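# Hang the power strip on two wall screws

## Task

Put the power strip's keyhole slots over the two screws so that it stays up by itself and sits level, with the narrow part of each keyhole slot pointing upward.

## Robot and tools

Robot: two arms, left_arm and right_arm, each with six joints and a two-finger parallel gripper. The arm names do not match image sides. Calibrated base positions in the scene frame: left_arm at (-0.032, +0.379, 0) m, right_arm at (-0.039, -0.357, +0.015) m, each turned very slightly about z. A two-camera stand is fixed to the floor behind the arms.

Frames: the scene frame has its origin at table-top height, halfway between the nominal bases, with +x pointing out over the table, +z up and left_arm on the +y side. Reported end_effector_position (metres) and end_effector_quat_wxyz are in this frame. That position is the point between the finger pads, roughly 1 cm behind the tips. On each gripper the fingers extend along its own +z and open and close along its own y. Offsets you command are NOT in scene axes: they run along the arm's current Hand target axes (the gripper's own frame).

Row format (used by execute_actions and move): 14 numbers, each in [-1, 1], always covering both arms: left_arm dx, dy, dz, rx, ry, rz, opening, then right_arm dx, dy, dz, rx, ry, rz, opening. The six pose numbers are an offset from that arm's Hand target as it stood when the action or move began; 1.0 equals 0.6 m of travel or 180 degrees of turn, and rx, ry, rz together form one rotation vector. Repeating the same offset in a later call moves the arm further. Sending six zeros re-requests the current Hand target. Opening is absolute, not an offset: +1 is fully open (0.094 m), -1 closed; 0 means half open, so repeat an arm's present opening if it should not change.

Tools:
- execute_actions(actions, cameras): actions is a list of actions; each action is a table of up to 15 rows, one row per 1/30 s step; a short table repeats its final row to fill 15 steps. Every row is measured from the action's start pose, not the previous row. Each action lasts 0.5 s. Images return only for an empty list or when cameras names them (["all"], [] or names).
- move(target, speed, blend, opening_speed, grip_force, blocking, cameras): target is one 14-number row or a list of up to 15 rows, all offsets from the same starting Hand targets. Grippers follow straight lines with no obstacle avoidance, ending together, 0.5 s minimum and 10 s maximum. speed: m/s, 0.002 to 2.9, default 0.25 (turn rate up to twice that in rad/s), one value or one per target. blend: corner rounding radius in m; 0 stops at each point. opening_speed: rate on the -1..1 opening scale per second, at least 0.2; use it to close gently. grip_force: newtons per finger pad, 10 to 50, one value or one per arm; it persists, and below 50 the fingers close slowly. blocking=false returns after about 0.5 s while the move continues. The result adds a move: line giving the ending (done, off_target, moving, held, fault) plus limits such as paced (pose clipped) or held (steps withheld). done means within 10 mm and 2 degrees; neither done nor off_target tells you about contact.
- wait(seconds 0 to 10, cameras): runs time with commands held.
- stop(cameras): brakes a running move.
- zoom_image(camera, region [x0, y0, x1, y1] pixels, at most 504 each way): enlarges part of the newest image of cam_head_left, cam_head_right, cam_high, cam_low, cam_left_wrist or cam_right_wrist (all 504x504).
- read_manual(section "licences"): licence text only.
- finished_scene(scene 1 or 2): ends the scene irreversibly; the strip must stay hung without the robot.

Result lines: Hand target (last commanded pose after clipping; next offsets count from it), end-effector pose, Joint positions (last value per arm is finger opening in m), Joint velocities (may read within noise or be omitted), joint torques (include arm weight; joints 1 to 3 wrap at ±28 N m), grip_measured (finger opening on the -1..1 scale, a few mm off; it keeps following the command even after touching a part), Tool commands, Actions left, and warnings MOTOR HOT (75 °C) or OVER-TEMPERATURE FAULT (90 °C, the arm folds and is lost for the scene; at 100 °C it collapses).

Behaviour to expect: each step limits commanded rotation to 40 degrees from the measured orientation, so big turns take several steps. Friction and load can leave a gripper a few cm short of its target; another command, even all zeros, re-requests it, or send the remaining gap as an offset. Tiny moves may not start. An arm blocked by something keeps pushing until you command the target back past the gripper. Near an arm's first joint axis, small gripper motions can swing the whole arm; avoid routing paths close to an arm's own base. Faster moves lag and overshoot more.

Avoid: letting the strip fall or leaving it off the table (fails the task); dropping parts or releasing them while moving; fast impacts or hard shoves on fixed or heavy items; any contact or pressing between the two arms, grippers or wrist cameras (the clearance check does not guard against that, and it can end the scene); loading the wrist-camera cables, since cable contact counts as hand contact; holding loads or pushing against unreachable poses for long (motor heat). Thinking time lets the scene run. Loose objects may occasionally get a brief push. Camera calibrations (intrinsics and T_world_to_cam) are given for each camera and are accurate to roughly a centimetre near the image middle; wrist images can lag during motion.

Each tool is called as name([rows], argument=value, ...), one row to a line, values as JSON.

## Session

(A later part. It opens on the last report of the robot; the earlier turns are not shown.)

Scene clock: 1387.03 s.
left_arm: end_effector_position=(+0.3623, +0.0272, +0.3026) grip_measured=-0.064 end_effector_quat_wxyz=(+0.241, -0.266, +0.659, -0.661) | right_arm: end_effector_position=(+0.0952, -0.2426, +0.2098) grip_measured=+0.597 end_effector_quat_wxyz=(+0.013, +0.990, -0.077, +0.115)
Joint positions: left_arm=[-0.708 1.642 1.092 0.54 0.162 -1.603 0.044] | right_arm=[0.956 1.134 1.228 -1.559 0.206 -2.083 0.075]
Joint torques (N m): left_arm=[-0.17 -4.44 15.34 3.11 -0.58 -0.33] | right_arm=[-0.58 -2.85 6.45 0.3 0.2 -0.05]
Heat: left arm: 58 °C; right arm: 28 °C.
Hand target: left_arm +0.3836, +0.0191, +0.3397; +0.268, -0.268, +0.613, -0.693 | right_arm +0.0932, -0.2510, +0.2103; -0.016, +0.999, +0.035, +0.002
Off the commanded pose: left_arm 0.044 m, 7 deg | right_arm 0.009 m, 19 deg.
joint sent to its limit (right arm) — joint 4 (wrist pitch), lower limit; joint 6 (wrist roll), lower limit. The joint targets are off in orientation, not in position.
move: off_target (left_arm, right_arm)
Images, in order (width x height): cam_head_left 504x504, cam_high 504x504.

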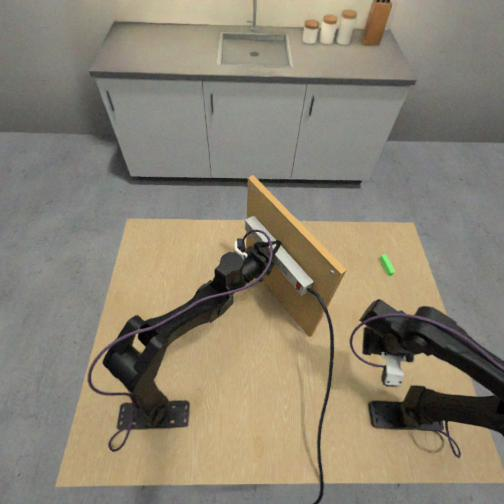

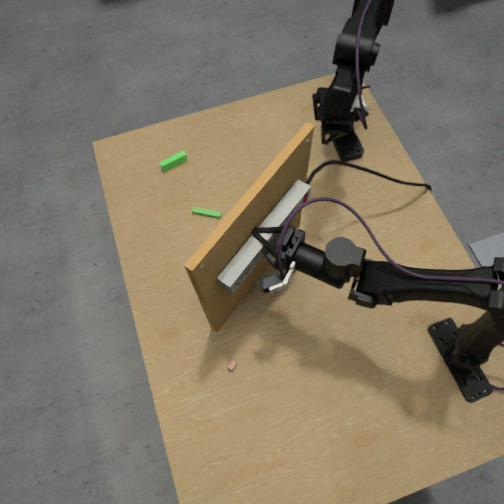

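move([
  [0.02,0.005,-0.005,0,0,0.0,-1,0,0,0,0,0,0,0.6],
  [-0.03,0.01,-0.005,0,0,0.0,-1,0,0,0,0,0,0,0.6],
  [0.025,0.015,-0.005,0,0,0.0,-1,0,0,0,0,0,0,0.6],
  [-0.03,0.018,-0.005,0,0,0.0,-1,0,0,0,0,0,0,0.6],
  [0.02,0.02,0.005,0,0,0.0,-1,0,0,0,0,0,0,0.6],
  [-0.006,0.02,0.01,0,0,0.0,-1,0,0,0,0,0,0,0.6],
], speed=0.15, blend=0.004, cameras=["cam_head_left","cam_high"])

zoom_image(camera="cam_high", region=[200, 180, 320, 300])

Scene clock: 1404.10 s.
left_arm: end_effector_position=(+0.3631, +0.0266, +0.3022) grip_measured=-0.064 end_effector_quat_wxyz=(+0.233, -0.253, +0.660, -0.668) | right_arm: end_effector_position=(+0.0952, -0.2426, +0.2098) grip_measured=+0.597 end_effector_quat_wxyz=(+0.013, +0.990, -0.077, +0.115)
Joint positions: left_arm=[-0.692 1.653 1.091 0.564 0.21 -1.601 0.044] | right_arm=[0.956 1.134 1.228 -1.559 0.206 -2.083 0.075]
Joint torques (N m): left_arm=[-1.43 -2.15 15.5 3.29 -0.99 -0.37] | right_arm=[-0.58 -2.85 6.43 0.3 0.2 -0.05]
Heat: left arm: 60 °C; right arm: 28 °C.
Hand target: left_arm +0.3908, +0.0161, +0.3281; +0.268, -0.268, +0.613, -0.693 | right_arm +0.0932, -0.2510, +0.2103; -0.016, +0.999, +0.035, +0.002
Off the commanded pose: left_arm 0.039 m, 7 deg | right_arm 0.009 m, 19 deg.
joint sent to its limit (right arm) — joint 4 (wrist pitch), lower limit; joint 6 (wrist roll), lower limit. The joint targets are off in orientation, not in position.
move: off_target (left_arm, right_arm)
Images, in order (width x height): cam_head_left 504x504, cam_high 504x504.

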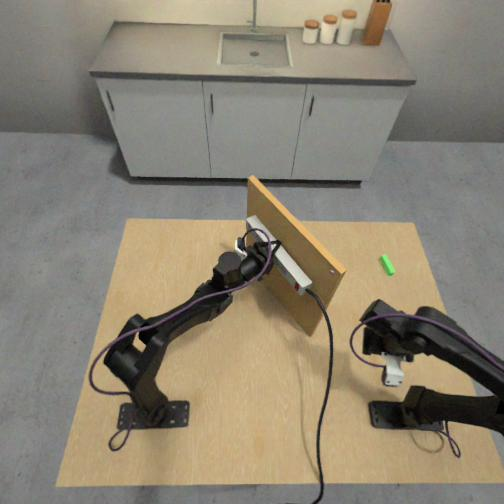

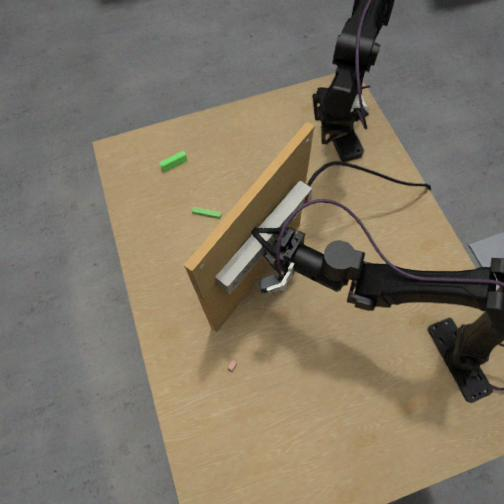

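Scaled by 4.200 from the camera's 504x504 image, which has a finer 720x720 frame.

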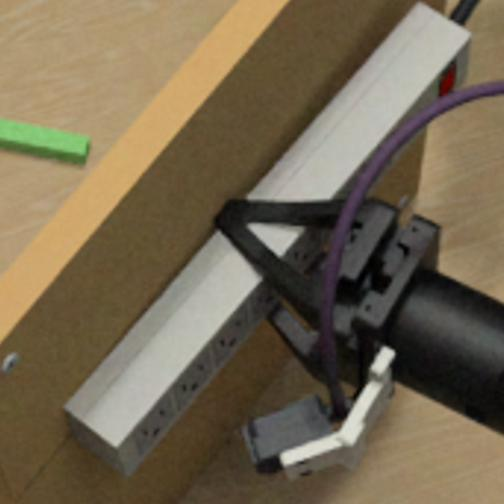

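move([
  [0.03,0.01,-0.02,0,0,-0.01,-1,0,0,0,0,0,0,0.6],
  [-0.03,0.015,-0.02,0,0,-0.01,-1,0,0,0,0,0,0,0.6],
  [0.03,0.02,-0.02,0,0,-0.01,-1,0,0,0,0,0,0,0.6],
  [-0.03,0.025,-0.02,-0.01,0,-0.01,-1,0,0,0,0,0,0,0.6],
  [0.02,0.03,-0.015,-0.01,0,-0.01,-1,0,0,0,0,0,0,0.6],
  [0.005,0.03,-0.01,-0.01,0,-0.01,-1,0,0,0,0,0,0,0.6],
], speed=0.15, blend=0.004, cameras=["cam_head_left","cam_high"])

zoom_image(camera="cam_high", region=[200, 180, 320, 300])

Scene clock: 1415.63 s.
left_arm: end_effector_position=(+0.3633, +0.0261, +0.3009) grip_measured=-0.064 end_effector_quat_wxyz=(+0.235, -0.252, +0.648, -0.680) | right_arm: end_effector_position=(+0.0952, -0.2426, +0.2098) grip_measured=+0.597 end_effector_quat_wxyz=(+0.013, +0.990, -0.077, +0.115)
Joint positions: left_arm=[-0.693 1.668 1.067 0.635 0.205 -1.617 0.044] | right_arm=[0.956 1.134 1.228 -1.559 0.206 -2.083 0.075]
Joint torques (N m): left_arm=[-2.09 -2.73 14.27 2.64 -0.99 -0.47] | right_arm=[-0.58 -2.85 6.43 0.3 0.2 -0.05]
Heat: left arm: 61 °C; right arm: 28 °C.
Hand target: left_arm +0.3852, +0.0164, +0.3099; +0.253, -0.282, +0.619, -0.688 | right_arm +0.0932, -0.2510, +0.2103; -0.016, +0.999, +0.035, +0.002
Off the commanded pose: left_arm 0.026 m, 5 deg | right_arm 0.009 m, 19 deg.
joint sent to its limit (right arm) — joint 4 (wrist pitch), lower limit; joint 6 (wrist roll), lower limit. The joint targets are off in orientation, not in position.
move: off_target (left_arm, right_arm)
Images, in order (width x height): cam_head_left 504x504, cam_high 504x504.

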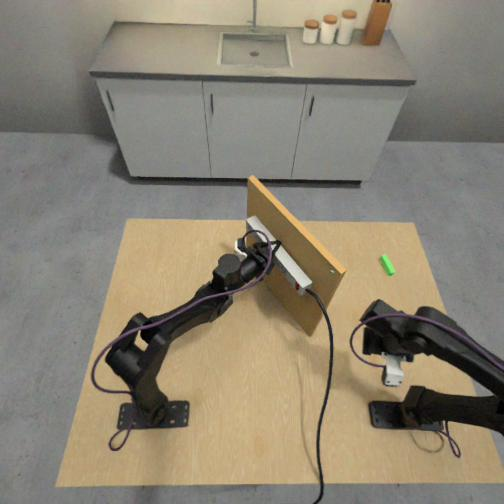

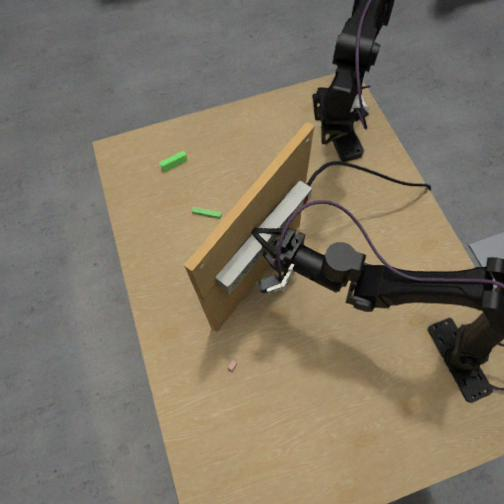

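Scaled by 4.200 from the camera's 504x504 image, which has a finer 720x720 frame.

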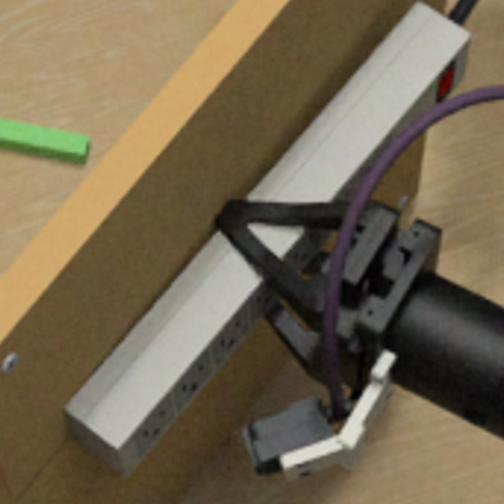

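move([
  [0.0,0.0,-0.03,0,0,-0.03,-1,0,0,0,0,0,0,0.6],
  [0.0,0.0,0.02,0,-0.03,-0.03,-1,0,0,0,0,0,0,0.6],
], speed=0.1, cameras=["cam_head_left","cam_high"])

zoom_image(camera="cam_high", region=[200, 180, 320, 300])

zoom_image(camera="cam_head_left", region=[225, 200, 345, 320])

Scene clock: 1425.23 s.
left_arm: end_effector_position=(+0.3645, +0.0260, +0.2990) grip_measured=-0.064 end_effector_quat_wxyz=(+0.250, -0.299, +0.633, -0.669) | right_arm: end_effector_position=(+0.0952, -0.2426, +0.2098) grip_measured=+0.597 end_effector_quat_wxyz=(+0.013, +0.990, -0.077, +0.115)
Joint positions: left_arm=[-0.74 1.66 1.066 0.613 0.065 -1.656 0.044] | right_arm=[0.956 1.134 1.228 -1.559 0.206 -2.083 0.075]
Joint torques (N m): left_arm=[-1.87 0.08 18.17 2.63 -0.87 -1.06] | right_arm=[-0.59 -2.85 6.43 0.3 0.2 -0.05]
Heat: left arm: 59 °C; right arm: 28 °C.
Hand target: left_arm +0.3937, +0.0080, +0.3108; +0.249, -0.343, +0.593, -0.685 | right_arm +0.0932, -0.2510, +0.2103; -0.016, +0.999, +0.035, +0.002
Off the commanded pose: left_arm 0.036 m, 7 deg | right_arm 0.009 m, 19 deg.
joint sent to its limit (right arm) — joint 4 (wrist pitch), lower limit; joint 6 (wrist roll), lower limit. The joint targets are off in orientation, not in position.
move: off_target (left_arm, right_arm)
Images, in order (width x height): cam_head_left 504x504, cam_high 504x504.

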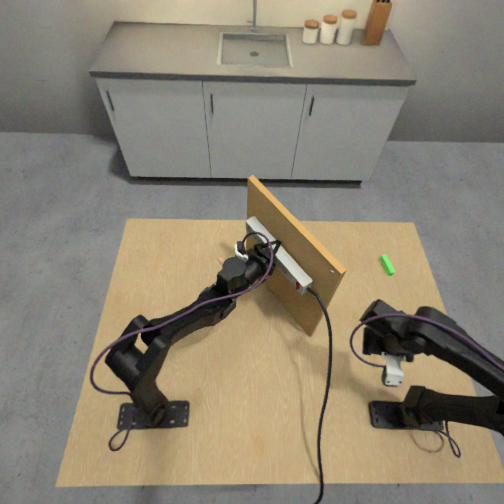

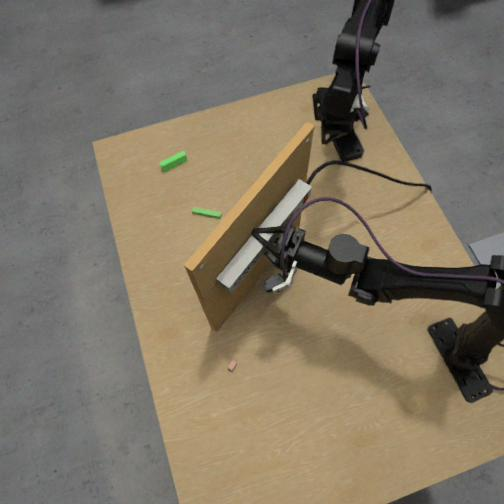

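Scaled by 4.200 from the camera's 504x504 image, which has a finer 720x720 frame.

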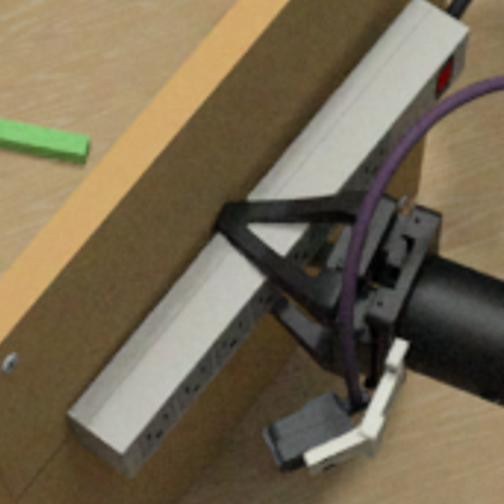

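Scaled by 4.200 from the camera's 504x504 image, which has a finer 720x720 frame.

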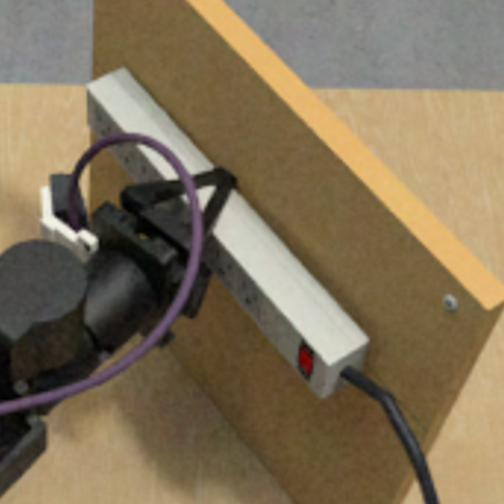

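move([
  [0.0,-0.024,-0.09,0,0.03,0.012,-1,0,0,0,0,0,0,0.6],
  [0.0,-0.024,-0.09,0,0.03,0.012,-1,0,0,0,0,0,0,0.6],
  [0.0,-0.024,-0.015,0.0,0.03,0.012,-1,0,0,0,0,0,0,0.6],
], speed=0.1, cameras=["cam_head_left","cam_high"])

zoom_image(camera="cam_high", region=[200, 180, 320, 300])

Scene clock: 1446.33 s.
left_arm: end_effector_position=(+0.3605, +0.0255, +0.2882) grip_measured=-0.064 end_effector_quat_wxyz=(+0.210, -0.297, +0.656, -0.662) | right_arm: end_effector_position=(+0.0952, -0.2426, +0.2098) grip_measured=+0.597 end_effector_quat_wxyz=(+0.013, +0.990, -0.077, +0.115)
Joint positions: left_arm=[-0.714 1.651 1.07 0.545 0.157 -1.682 0.044] | right_arm=[0.956 1.134 1.228 -1.559 0.206 -2.083 0.075]
Joint torques (N m): left_arm=[0.46 -3.55 16.68 3.14 -0.44 -0.37] | right_arm=[-0.58 -2.85 6.43 0.3 0.2 -0.05]
Heat: left arm: 56 °C; right arm: 28 °C.
Hand target: left_arm +0.3877, +0.0161, +0.3243; +0.233, -0.299, +0.610, -0.695 | right_arm +0.0932, -0.2510, +0.2103; -0.016, +0.999, +0.035, +0.002
Off the commanded pose: left_arm 0.046 m, 7 deg | right_arm 0.009 m, 19 deg.
joint sent to its limit (right arm) — joint 4 (wrist pitch), lower limit; joint 6 (wrist roll), lower limit. The joint targets are off in orientation, not in position.
move: off_target (left_arm, right_arm)
Images, in order (width x height): cam_head_left 504x504, cam_high 504x504.

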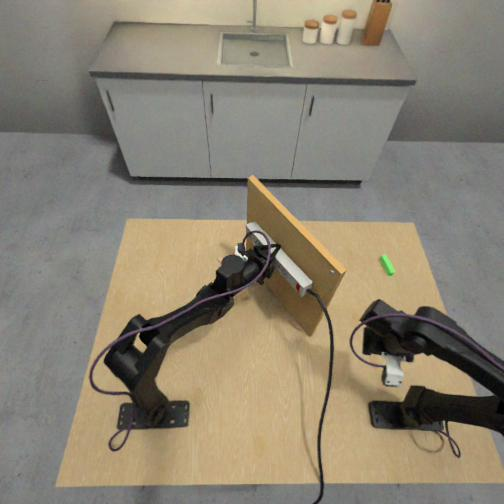

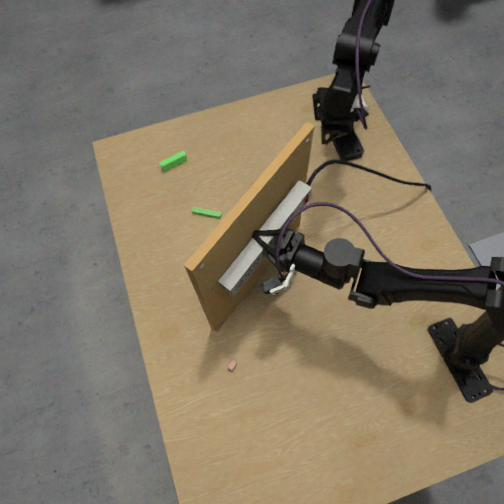

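Scaled by 4.200 from the camera's 504x504 image, which has a finer 720x720 frame.

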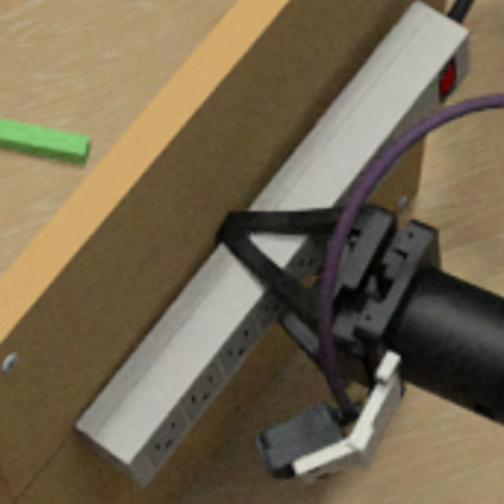

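move([
  [0.0,0.015,-0.07,0,0.0,0.0,-1,0,0,0,0,0,0,0.6],
  [0.0,0.015,-0.07,0,0.0,0.0,-1,0,0,0,0,0,0,0.6],
  [-0.003,0.015,0.01,0.0,0.0,0.0,-1,0,0,0,0,0,0,0.6],
], speed=0.1, cameras=["cam_head_left","cam_high"])

zoom_image(camera="cam_high", region=[200, 180, 320, 300])

Scene clock: 1456.80 s.
left_arm: end_effector_position=(+0.3618, +0.0258, +0.2783) grip_measured=-0.064 end_effector_quat_wxyz=(+0.207, -0.297, +0.657, -0.661) | right_arm: end_effector_position=(+0.0952, -0.2426, +0.2098) grip_measured=+0.597 end_effector_quat_wxyz=(+0.013, +0.990, -0.077, +0.115)
Joint positions: left_arm=[-0.709 1.667 1.049 0.578 0.165 -1.686 0.044] | right_arm=[0.956 1.134 1.228 -1.559 0.206 -2.083 0.075]
Joint torques (N m): left_arm=[-0.08 -2.39 18 3.11 -0.53 -0.34] | right_arm=[-0.59 -2.86 6.45 0.3 0.2 -0.05]
Heat: left arm: 57 °C; right arm: 28 °C.
Hand target: left_arm +0.3930, +0.0119, +0.3156; +0.234, -0.299, +0.610, -0.695 | right_arm +0.0932, -0.2510, +0.2103; -0.016, +0.999, +0.035, +0.002
Off the commanded pose: left_arm 0.051 m, 7 deg | right_arm 0.009 m, 19 deg.
joint sent to its limit (right arm) — joint 4 (wrist pitch), lower limit; joint 6 (wrist roll), lower limit. The joint targets are off in orientation, not in position.
move: off_target (left_arm, right_arm)
Images, in order (width x height): cam_head_left 504x504, cam_high 504x504.

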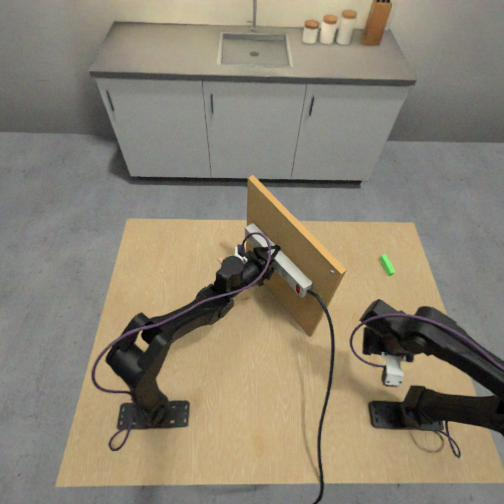

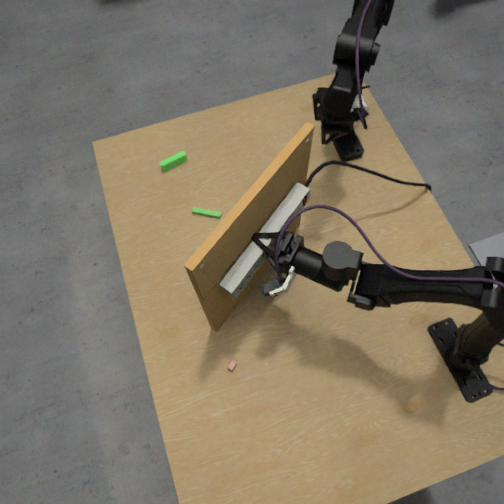

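Scaled by 4.200 from the camera's 504x504 image, which has a finer 720x720 frame.

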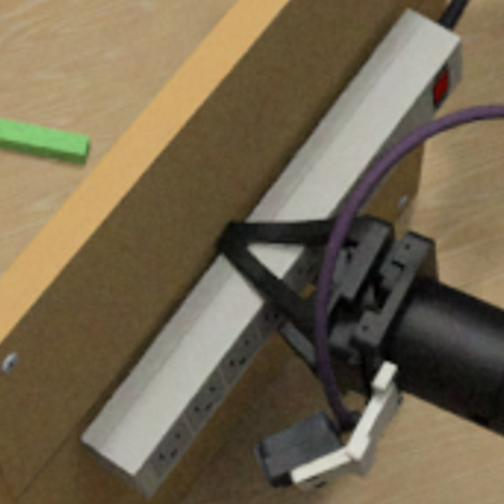

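move([
  [0.003,0.0,-0.075,0,0.0,0.018,-1,0,0,0,0,0,0,0.6],
  [0.003,0.0,-0.075,0,0.0,0.018,-1,0,0,0,0,0,0,0.6],
  [0.003,0.0,0.005,0.0,0.0,0.018,-1,0,0,0,0,0,0,0.6],
], speed=0.1, cameras=["cam_head_left","cam_high"])

zoom_image(camera="cam_high", region=[200, 180, 320, 300])

Scene clock: 1468.87 s.
left_arm: end_effector_position=(+0.3622, +0.0260, +0.2746) grip_measured=-0.064 end_effector_quat_wxyz=(+0.221, -0.286, +0.666, -0.653) | right_arm: end_effector_position=(+0.0952, -0.2426, +0.2098) grip_measured=+0.597 end_effector_quat_wxyz=(+0.013, +0.990, -0.077, +0.115)
Joint positions: left_arm=[-0.71 1.669 1.046 0.572 0.161 -1.641 0.044] | right_arm=[0.956 1.134 1.228 -1.559 0.206 -2.083 0.075]
Joint torques (N m): left_arm=[-0.49 -2.36 18.97 3.11 -0.53 -0.19] | right_arm=[-0.58 -2.85 6.45 0.3 0.2 -0.05]
Heat: left arm: 58 °C; right arm: 28 °C.
Hand target: left_arm +0.3937, +0.0084, +0.3163; +0.253, -0.282, +0.618, -0.689 | right_arm +0.0932, -0.2510, +0.2103; -0.016, +0.999, +0.035, +0.002
Off the commanded pose: left_arm 0.055 m, 8 deg | right_arm 0.009 m, 19 deg.
joint sent to its limit (right arm) — joint 4 (wrist pitch), lower limit; joint 6 (wrist roll), lower limit. The joint targets are off in orientation, not in position.
move: off_target (left_arm, right_arm)
Images, in order (width x height): cam_head_left 504x504, cam_high 504x504.

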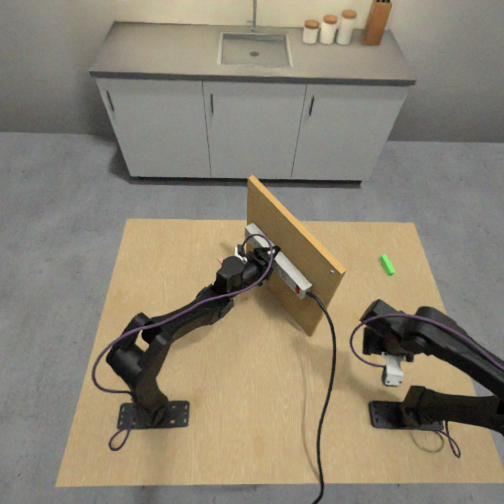

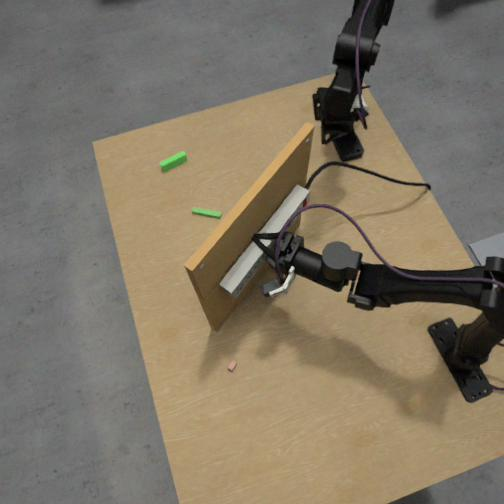

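Scaled by 4.200 from the camera's 504x504 image, which has a finer 720x720 frame.

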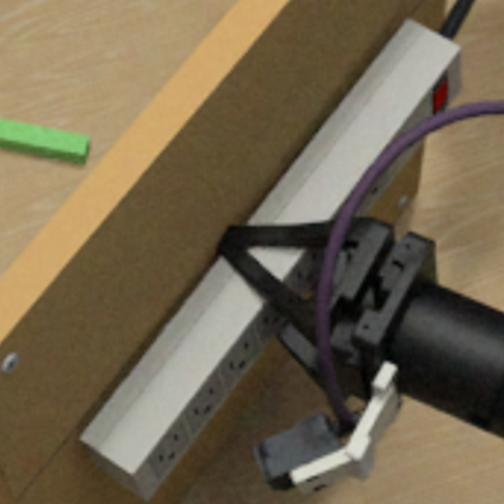

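move([
  [0.005,-0.013,-0.08,0,0.0,0.006,-1,0,0,0,0,0,0,0.6],
  [0.005,-0.013,-0.08,0,0.0,0.006,-1,0,0,0,0,0,0,0.6],
  [0.005,-0.013,0.005,0.0,0.0,0.006,-1,0,0,0,0,0,0,0.6],
], speed=0.1, cameras=["cam_head_left","cam_high"])

zoom_image(camera="cam_high", region=[200, 180, 320, 300])

Scene clock: 1477.43 s.
left_arm: end_effector_position=(+0.3619, +0.0261, +0.2823) grip_measured=-0.064 end_effector_quat_wxyz=(+0.225, -0.276, +0.671, -0.650) | right_arm: end_effector_position=(+0.0952, -0.2426, +0.2098) grip_measured=+0.597 end_effector_quat_wxyz=(+0.013, +0.990, -0.077, +0.115)
Joint positions: left_arm=[-0.706 1.657 1.07 0.531 0.172 -1.618 0.044] | right_arm=[0.956 1.134 1.228 -1.559 0.206 -2.083 0.075]
Joint torques (N m): left_arm=[-1.51 -1.74 19.19 3.25 -0.73 -0.28] | right_arm=[-0.58 -2.85 6.43 0.3 0.2 -0.05]
Heat: left arm: 57 °C; right arm: 28 °C.
Hand target: left_arm +0.3937, +0.0051, +0.3242; +0.259, -0.276, +0.621, -0.686 | right_arm +0.0932, -0.2510, +0.2103; -0.016, +0.999, +0.035, +0.002
Off the commanded pose: left_arm 0.057 m, 8 deg | right_arm 0.009 m, 19 deg.
joint sent to its limit (right arm) — joint 4 (wrist pitch), lower limit; joint 6 (wrist roll), lower limit. The joint targets are off in orientation, not in position.
move: off_target (left_arm, right_arm)
Images, in order (width x height): cam_head_left 504x504, cam_high 504x504.

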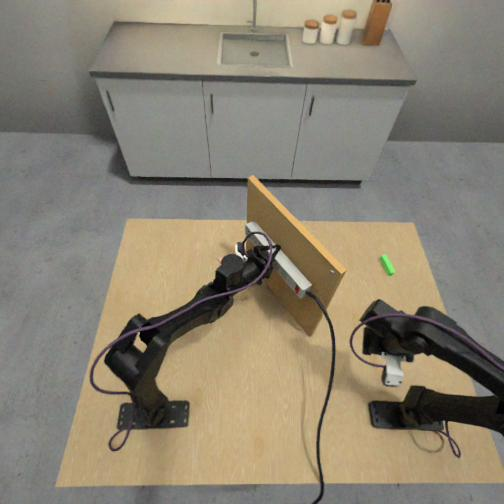

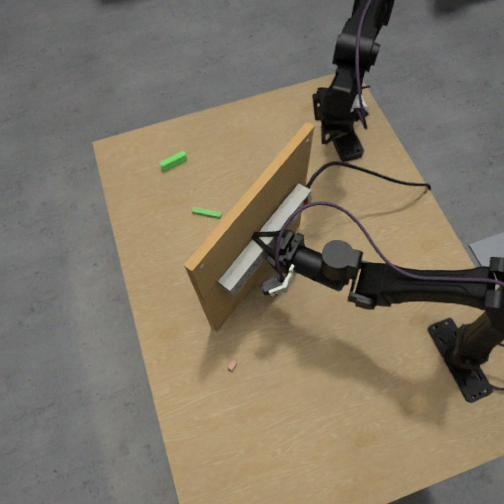

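Scaled by 4.200 from the camera's 504x504 image, which has a finer 720x720 frame.

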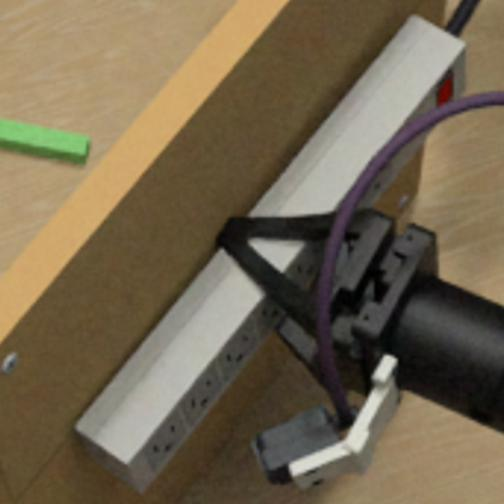

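move([
  [0.003,0.006,-0.08,0,0.0,0.0,-1,0,0,0,0,0,0,0.6],
  [0.003,0.006,-0.08,0,0.0,0.0,-1,0,0,0,0,0,0,0.6],
  [0.003,0.006,0.005,0.0,0.0,0.0,-1,0,0,0,0,0,0,0.6],
], speed=0.1, cameras=["cam_head_left","cam_high"])

zoom_image(camera="cam_high", region=[200, 180, 320, 300])

Scene clock: 1485.33 s.
left_arm: end_effector_position=(+0.3609, +0.0252, +0.2794) grip_measured=-0.064 end_effector_quat_wxyz=(+0.226, -0.276, +0.671, -0.650) | right_arm: end_effector_position=(+0.0952, -0.2426, +0.2098) grip_measured=+0.597 end_effector_quat_wxyz=(+0.013, +0.990, -0.077, +0.115)
Joint positions: left_arm=[-0.71 1.66 1.061 0.544 0.168 -1.616 0.044] | right_arm=[0.956 1.134 1.228 -1.559 0.206 -2.083 0.075]
Joint torques (N m): left_arm=[-1.68 -1.03 20.01 3.23 -0.78 -0.3] | right_arm=[-0.58 -2.85 6.43 0.3 0.2 -0.05]
Heat: left arm: 58 °C; right arm: 28 °C.
Hand target: left_arm +0.3946, +0.0015, +0.3212; +0.260, -0.276, +0.621, -0.686 | right_arm +0.0932, -0.2510, +0.2103; -0.016, +0.999, +0.035, +0.002
Off the commanded pose: left_arm 0.059 m, 8 deg | right_arm 0.009 m, 19 deg.
joint sent to its limit (right arm) — joint 4 (wrist pitch), lower limit; joint 6 (wrist roll), lower limit. The joint targets are off in orientation, not in position.
move: off_target (left_arm, right_arm)
Images, in order (width x height): cam_head_left 504x504, cam_high 504x504.

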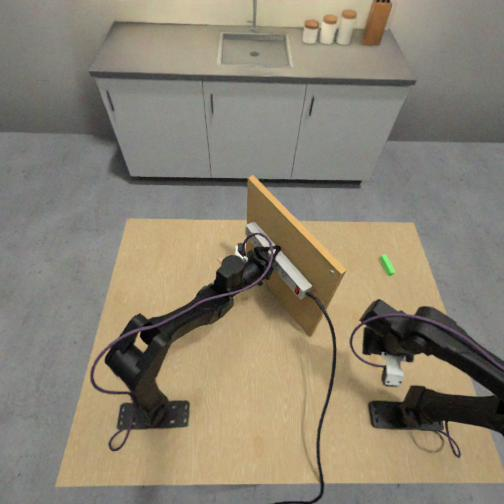

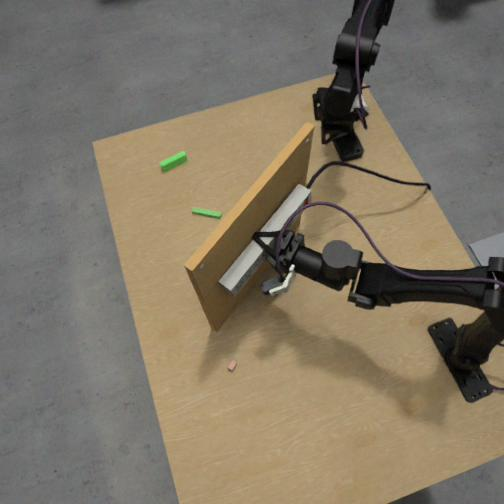

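Scaled by 4.200 from the camera's 504x504 image, which has a finer 720x720 frame.

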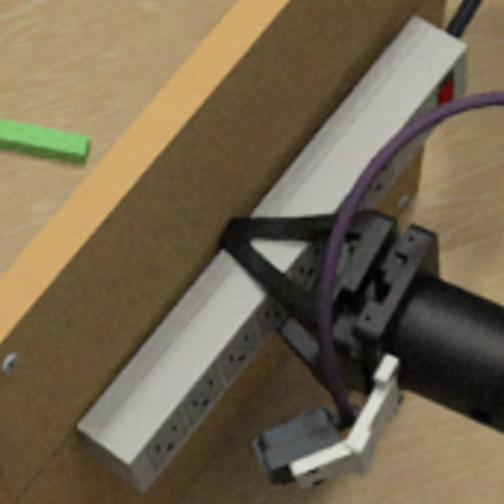

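move([
  [0.01,0.0,-0.05,0,0,0,-1,0,0,0,0,0,0,0.6],
  [0.01,0.0,0.01,0,0,0,-1,0,0,0,0,0,0,0.6],
  [-0.015,0.0,-0.05,0,0,0,-1,0,0,0,0,0,0,0.6],
  [-0.015,0.0,0.01,0,0,0,-1,0,0,0,0,0,0,0.6],
], speed=0.12)

move([
  [0.025,0.0,-0.05,0,0,0.008,-1,0,0,0,0,0,0,0.6],
  [0.015,0.0,0.0,0,0,0.008,-1,0,0,0,0,0,0,0.6],
  [0.005,0.0,-0.05,0,0,-0.008,-1,0,0,0,0,0,0,0.6],
  [0.01,0.0,0.0,0,0,-0.008,-1,0,0,0,0,0,0,0.6],
], speed=0.12, cameras=["cam_head_left","cam_high"])

zoom_image(camera="cam_high", region=[200, 180, 320, 300])

Scene clock: 1511.87 s.
left_arm: end_effector_position=(+0.3614, +0.0254, +0.2778) grip_measured=-0.064 end_effector_quat_wxyz=(+0.213, -0.270, +0.682, -0.645) | right_arm: end_effector_position=(+0.0952, -0.2426, +0.2098) grip_measured=+0.597 end_effector_quat_wxyz=(+0.013, +0.990, -0.077, +0.115)
Joint positions: left_arm=[-0.695 1.661 1.079 0.503 0.211 -1.613 0.044] | right_arm=[0.956 1.134 1.228 -1.559 0.206 -2.083 0.075]
Joint torques (N m): left_arm=[-0.96 0.16 19.88 3.65 -0.94 -0.31] | right_arm=[-0.58 -2.86 6.43 0.3 0.2 -0.05]
Heat: left arm: 60 °C; right arm: 28 °C.
Hand target: left_arm +0.4051, +0.0034, +0.3212; +0.260, -0.276, +0.621, -0.686 | right_arm +0.0932, -0.2510, +0.2103; -0.016, +0.999, +0.035, +0.002
Off the commanded pose: left_arm 0.065 m, 10 deg | right_arm 0.009 m, 19 deg.
joint sent to its limit (right arm) — joint 4 (wrist pitch), lower limit; joint 6 (wrist roll), lower limit. The joint targets are off in orientation, not in position.
move: off_target (left_arm, right_arm)

Scene clock: 1514.23 s.
left_arm: end_effector_position=(+0.3610, +0.0253, +0.2782) grip_measured=-0.064 end_effector_quat_wxyz=(+0.217, -0.274, +0.680, -0.645) | right_arm: end_effector_position=(+0.0952, -0.2426, +0.2098) grip_measured=+0.597 end_effector_quat_wxyz=(+0.013, +0.990, -0.077, +0.115)
Joint positions: left_arm=[-0.701 1.658 1.077 0.505 0.193 -1.615 0.044] | right_arm=[0.956 1.134 1.228 -1.559 0.206 -2.083 0.075]
Joint torques (N m): left_arm=[-1.78 -0.02 19.93 3.6 -0.91 -0.63] | right_arm=[-0.58 -2.85 6.43 0.3 0.2 -0.05]
Heat: left arm: 60 °C; right arm: 28 °C.
Hand target: left_arm +0.4009, -0.0008, +0.3214; +0.251, -0.284, +0.617, -0.689 | right_arm +0.0932, -0.2510, +0.2103; -0.016, +0.999, +0.035, +0.002
Off the commanded pose: left_arm 0.064 m, 10 deg | right_arm 0.009 m, 19 deg.
joint sent to its limit (right arm) — joint 4 (wrist pitch), lower limit; joint 6 (wrist roll), lower limit. The joint targets are off in orientation, not in position.
move: off_target (left_arm, right_arm)
Images, in order (width x height): cam_head_left 504x504, cam_high 504x504.

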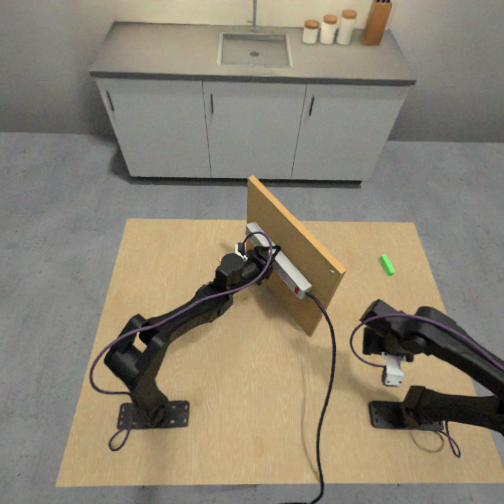

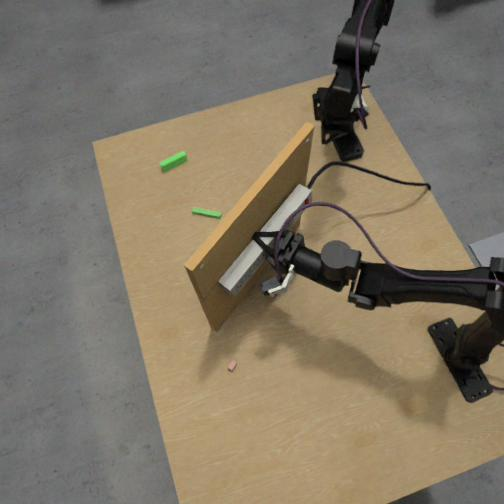

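Scaled by 4.200 from the camera's 504x504 image, which has a finer 720x720 frame.

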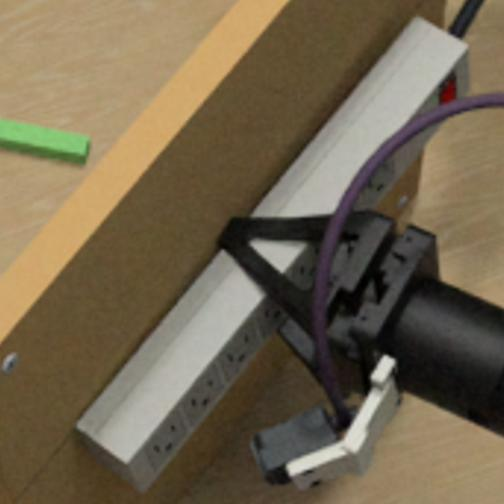

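move([
  [0.0,0.04,-0.025,-0.005,0,0,-1,0,0,0,0,0,0,0.6],
  [0.02,0.055,-0.03,-0.01,0,0,-1,0,0,0,0,0,0,0.6],
  [-0.02,0.06,-0.03,-0.01,0,0,-1,0,0,0,0,0,0,0.6],
  [0.02,0.065,-0.03,-0.01,0,0,-1,0,0,0,0,0,0,0.6],
  [0.0,0.065,-0.03,-0.01,0,0,-1,0,0,0,0,0,0,0.6],
], speed=0.08, cameras=["cam_head_left","cam_high"])

zoom_image(camera="cam_high", region=[200, 180, 320, 300])

Scene clock: 1542.23 s.
left_arm: end_effector_position=(+0.3617, +0.0239, +0.2784) grip_measured=-0.064 end_effector_quat_wxyz=(+0.227, -0.262, +0.654, -0.672) | right_arm: end_effector_position=(+0.0952, -0.2426, +0.2098) grip_measured=+0.597 end_effector_quat_wxyz=(+0.013, +0.990, -0.077, +0.115)
Joint positions: left_arm=[-0.702 1.691 1.025 0.673 0.194 -1.628 0.044] | right_arm=[0.956 1.134 1.228 -1.559 0.206 -2.083 0.075]
Joint torques (N m): left_arm=[-2.13 -0.29 15.36 2.79 -0.97 -0.32] | right_arm=[-0.58 -2.85 6.43 0.3 0.2 -0.05]
Heat: left arm: 60 °C; right arm: 28 °C.
Hand target: left_arm +0.3881, +0.0075, +0.2813; +0.246, -0.288, +0.628, -0.680 | right_arm +0.0932, -0.2510, +0.2103; -0.016, +0.999, +0.035, +0.002
Off the commanded pose: left_arm 0.031 m, 5 deg | right_arm 0.009 m, 19 deg.
joint sent to its limit (right arm) — joint 4 (wrist pitch), lower limit; joint 6 (wrist roll), lower limit. The joint targets are off in orientation, not in position.
move: off_target (left_arm, right_arm)
Images, in order (width x height): cam_head_left 504x504, cam_high 504x504.

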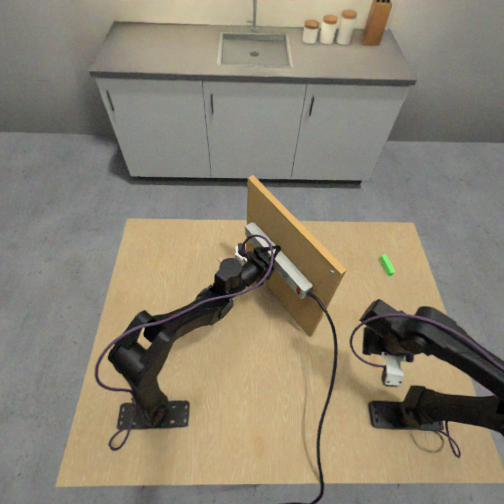

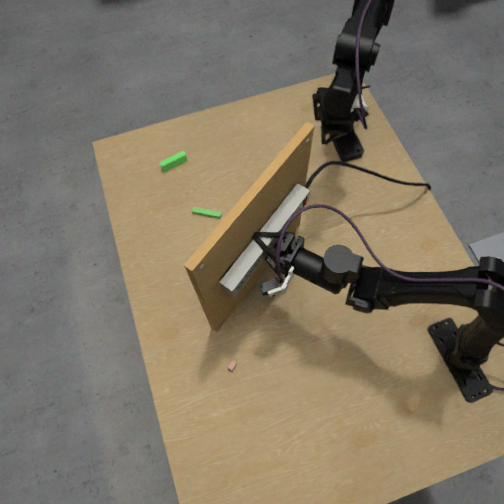

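Scaled by 4.200 from the camera's 504x504 image, which has a finer 720x720 frame.

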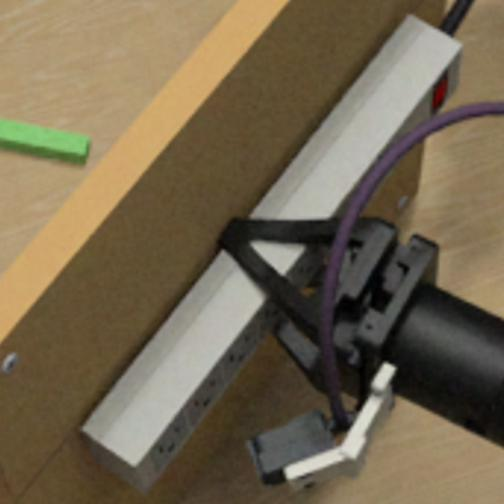

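move([
  [0.025,0.03,-0.005,-0.01,0,0.02,-1,0,0,0,0,0,0,0.6],
  [-0.025,0.04,-0.005,-0.015,0,0.02,-1,0,0,0,0,0,0,0.6],
  [0.025,0.05,-0.005,-0.02,0,-0.02,-1,0,0,0,0,0,0,0.6],
  [-0.02,0.055,-0.005,-0.02,0,-0.02,-1,0,0,0,0,0,0,0.6],
  [0.0,0.055,-0.005,-0.02,0,0,-1,0,0,0,0,0,0,0.6],
], speed=0.1, cameras=["cam_head_left","cam_high"])

zoom_image(camera="cam_high", region=[200, 180, 320, 300])

Scene clock: 1553.93 s.
left_arm: end_effector_position=(+0.3624, +0.0245, +0.2765) grip_measured=-0.064 end_effector_quat_wxyz=(+0.235, -0.250, +0.643, -0.685) | right_arm: end_effector_position=(+0.0952, -0.2426, +0.2098) grip_measured=+0.597 end_effector_quat_wxyz=(+0.013, +0.990, -0.077, +0.115)
Joint positions: left_arm=[-0.697 1.716 0.998 0.768 0.205 -1.622 0.044] | right_arm=[0.956 1.134 1.228 -1.559 0.206 -2.083 0.075]
Joint torques (N m): left_arm=[-3.23 -0.65 12.68 1.87 -1.14 -0.29] | right_arm=[-0.59 -2.85 6.45 0.3 0.2 -0.05]
Heat: left arm: 59 °C; right arm: 27 °C.
Hand target: left_arm +0.3850, +0.0067, +0.2483; +0.237, -0.295, +0.649, -0.660 | right_arm +0.0932, -0.2510, +0.2103; -0.016, +0.999, +0.035, +0.002
Off the commanded pose: left_arm 0.040 m, 6 deg | right_arm 0.009 m, 19 deg.
joint sent to its limit (right arm) — joint 4 (wrist pitch), lower limit; joint 6 (wrist roll), lower limit. The joint targets are off in orientation, not in position.
move: off_target (left_arm, right_arm)
Images, in order (width x height): cam_head_left 504x504, cam_high 504x504.

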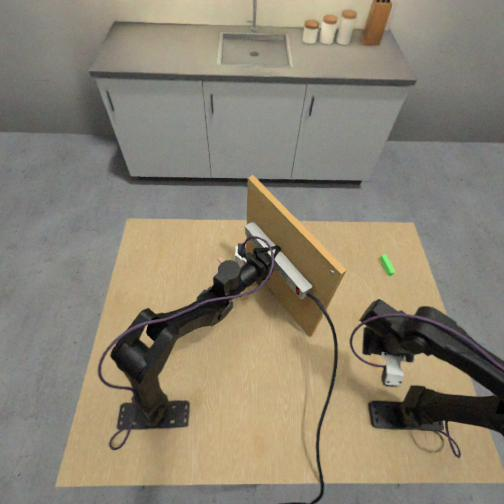

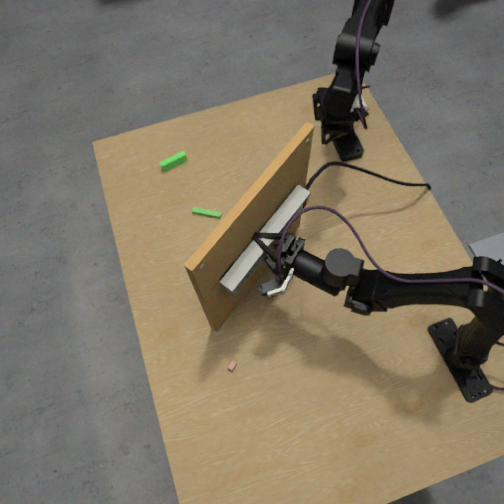

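Scaled by 4.200 from the camera's 504x504 image, which has a finer 720x720 frame.

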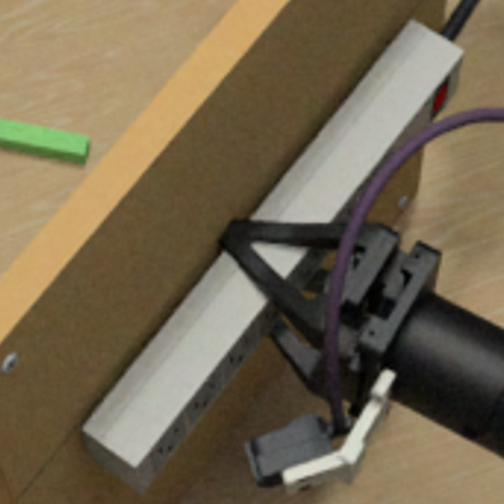

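move([
  [0.045,0.02,-0.012,-0.03,0,0.03,-1,0,0,0,0,0,0,0.6],
  [-0.045,0.02,-0.012,-0.03,0,-0.01,-1,0,0,0,0,0,0,0.6],
  [0.045,0.025,-0.014,-0.035,0,-0.03,-1,0,0,0,0,0,0,0.6],
  [-0.045,0.025,-0.016,-0.035,0,0.02,-1,0,0,0,0,0,0,0.6],
  [0.0,0.025,-0.016,-0.035,0,0,-1,0,0,0,0,0,0,0.6],
], speed=0.12, cameras=["cam_head_left","cam_high"])

zoom_image(camera="cam_high", region=[200, 180, 320, 300])

Scene clock: 1565.50 s.
left_arm: end_effector_position=(+0.3618, +0.0244, +0.2730) grip_measured=-0.064 end_effector_quat_wxyz=(+0.241, -0.240, +0.663, -0.667) | right_arm: end_effector_position=(+0.0952, -0.2426, +0.2098) grip_measured=+0.597 end_effector_quat_wxyz=(+0.013, +0.990, -0.077, +0.115)
Joint positions: left_arm=[-0.695 1.701 1.013 0.695 0.215 -1.573 0.044] | right_arm=[0.956 1.134 1.228 -1.559 0.206 -2.083 0.075]
Joint torques (N m): left_arm=[-3.19 -3.74 10.19 1.21 -1.1 -0.69] | right_arm=[-0.58 -2.86 6.43 0.3 0.2 -0.05]
Heat: left arm: 56 °C; right arm: 27 °C.
Hand target: left_arm +0.3774, +0.0130, +0.2336; +0.221, -0.308, +0.685, -0.623 | right_arm +0.0932, -0.2510, +0.2103; -0.016, +0.999, +0.035, +0.002
Off the commanded pose: left_arm 0.044 m, 10 deg | right_arm 0.009 m, 19 deg.
joint sent to its limit (right arm) — joint 4 (wrist pitch), lower limit; joint 6 (wrist roll), lower limit. The joint targets are off in orientation, not in position.
move: off_target (left_arm, right_arm)
Images, in order (width x height): cam_head_left 504x504, cam_high 504x504.

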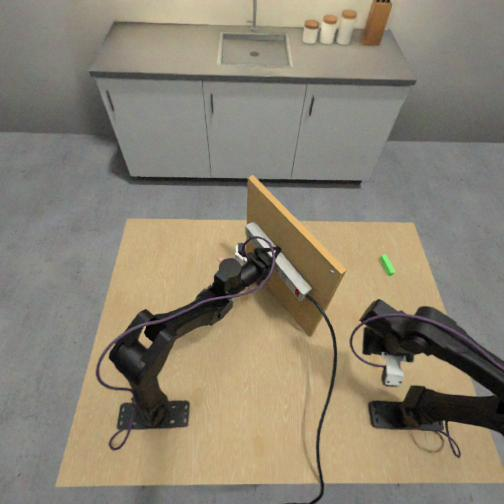

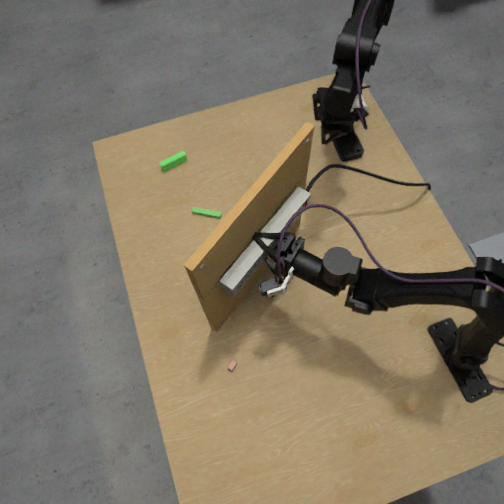

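Scaled by 4.200 from the camera's 504x504 image, which has a finer 720x720 frame.

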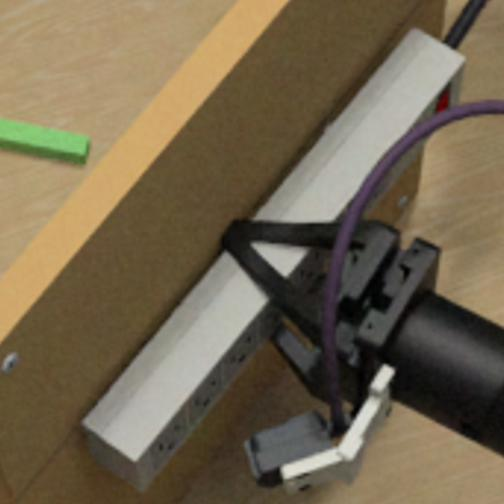

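move([
  [0.0,-0.04,-0.01,0.02,0,-0.03,-1,0,0,0,0,0,0,0.6],
  [0.0,-0.08,0.0,0.03,-0.03,-0.04,-1,0,0,0,0,0,0,0.6],
  [0.0,-0.09,0.04,0.035,-0.05,-0.035,-1,0,0,0,0,0,0,0.6],
], speed=0.08, cameras=["cam_head_left","cam_high"])

zoom_image(camera="cam_high", region=[200, 180, 320, 300])

Scene clock: 1577.83 s.
left_arm: end_effector_position=(+0.3590, +0.0228, +0.2720) grip_measured=-0.064 end_effector_quat_wxyz=(+0.267, -0.378, +0.634, -0.619) | right_arm: end_effector_position=(+0.0952, -0.2426, +0.2098) grip_measured=+0.597 end_effector_quat_wxyz=(+0.013, +0.990, -0.077, +0.115)
Joint positions: left_arm=[-0.832 1.661 1.07 0.498 -0.173 -1.717 0.044] | right_arm=[0.956 1.134 1.228 -1.559 0.206 -2.083 0.075]
Joint torques (N m): left_arm=[3.18 3.34 21.04 2.86 0.5 -0.43] | right_arm=[-0.59 -2.85 6.43 0.3 0.2 -0.05]
Heat: left arm: 53 °C; right arm: 27 °C.
Hand target: left_arm +0.4017, -0.0060, +0.2840; +0.256, -0.380, +0.612, -0.645 | right_arm +0.0932, -0.2510, +0.2103; -0.016, +0.999, +0.035, +0.002
Off the commanded pose: left_arm 0.053 m, 4 deg | right_arm 0.009 m, 19 deg.
joint sent to its limit (right arm) — joint 4 (wrist pitch), lower limit; joint 6 (wrist roll), lower limit. The joint targets are off in orientation, not in position.
move: off_target (left_arm, right_arm)
Images, in order (width x height): cam_head_left 504x504, cam_high 504x504.

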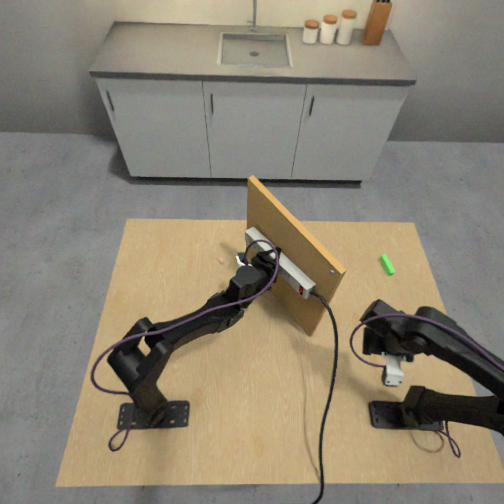

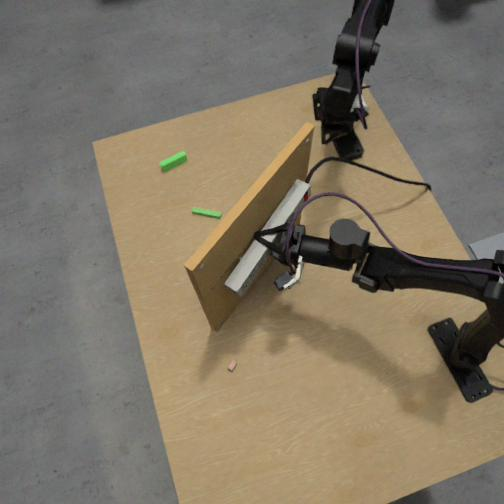

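Scaled by 4.200 from the camera's 504x504 image, which has a finer 720x720 frame.

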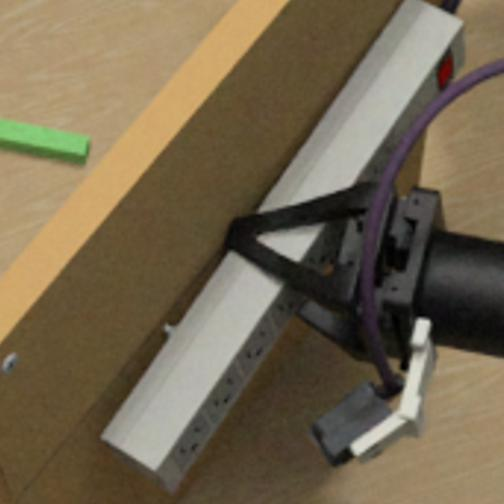

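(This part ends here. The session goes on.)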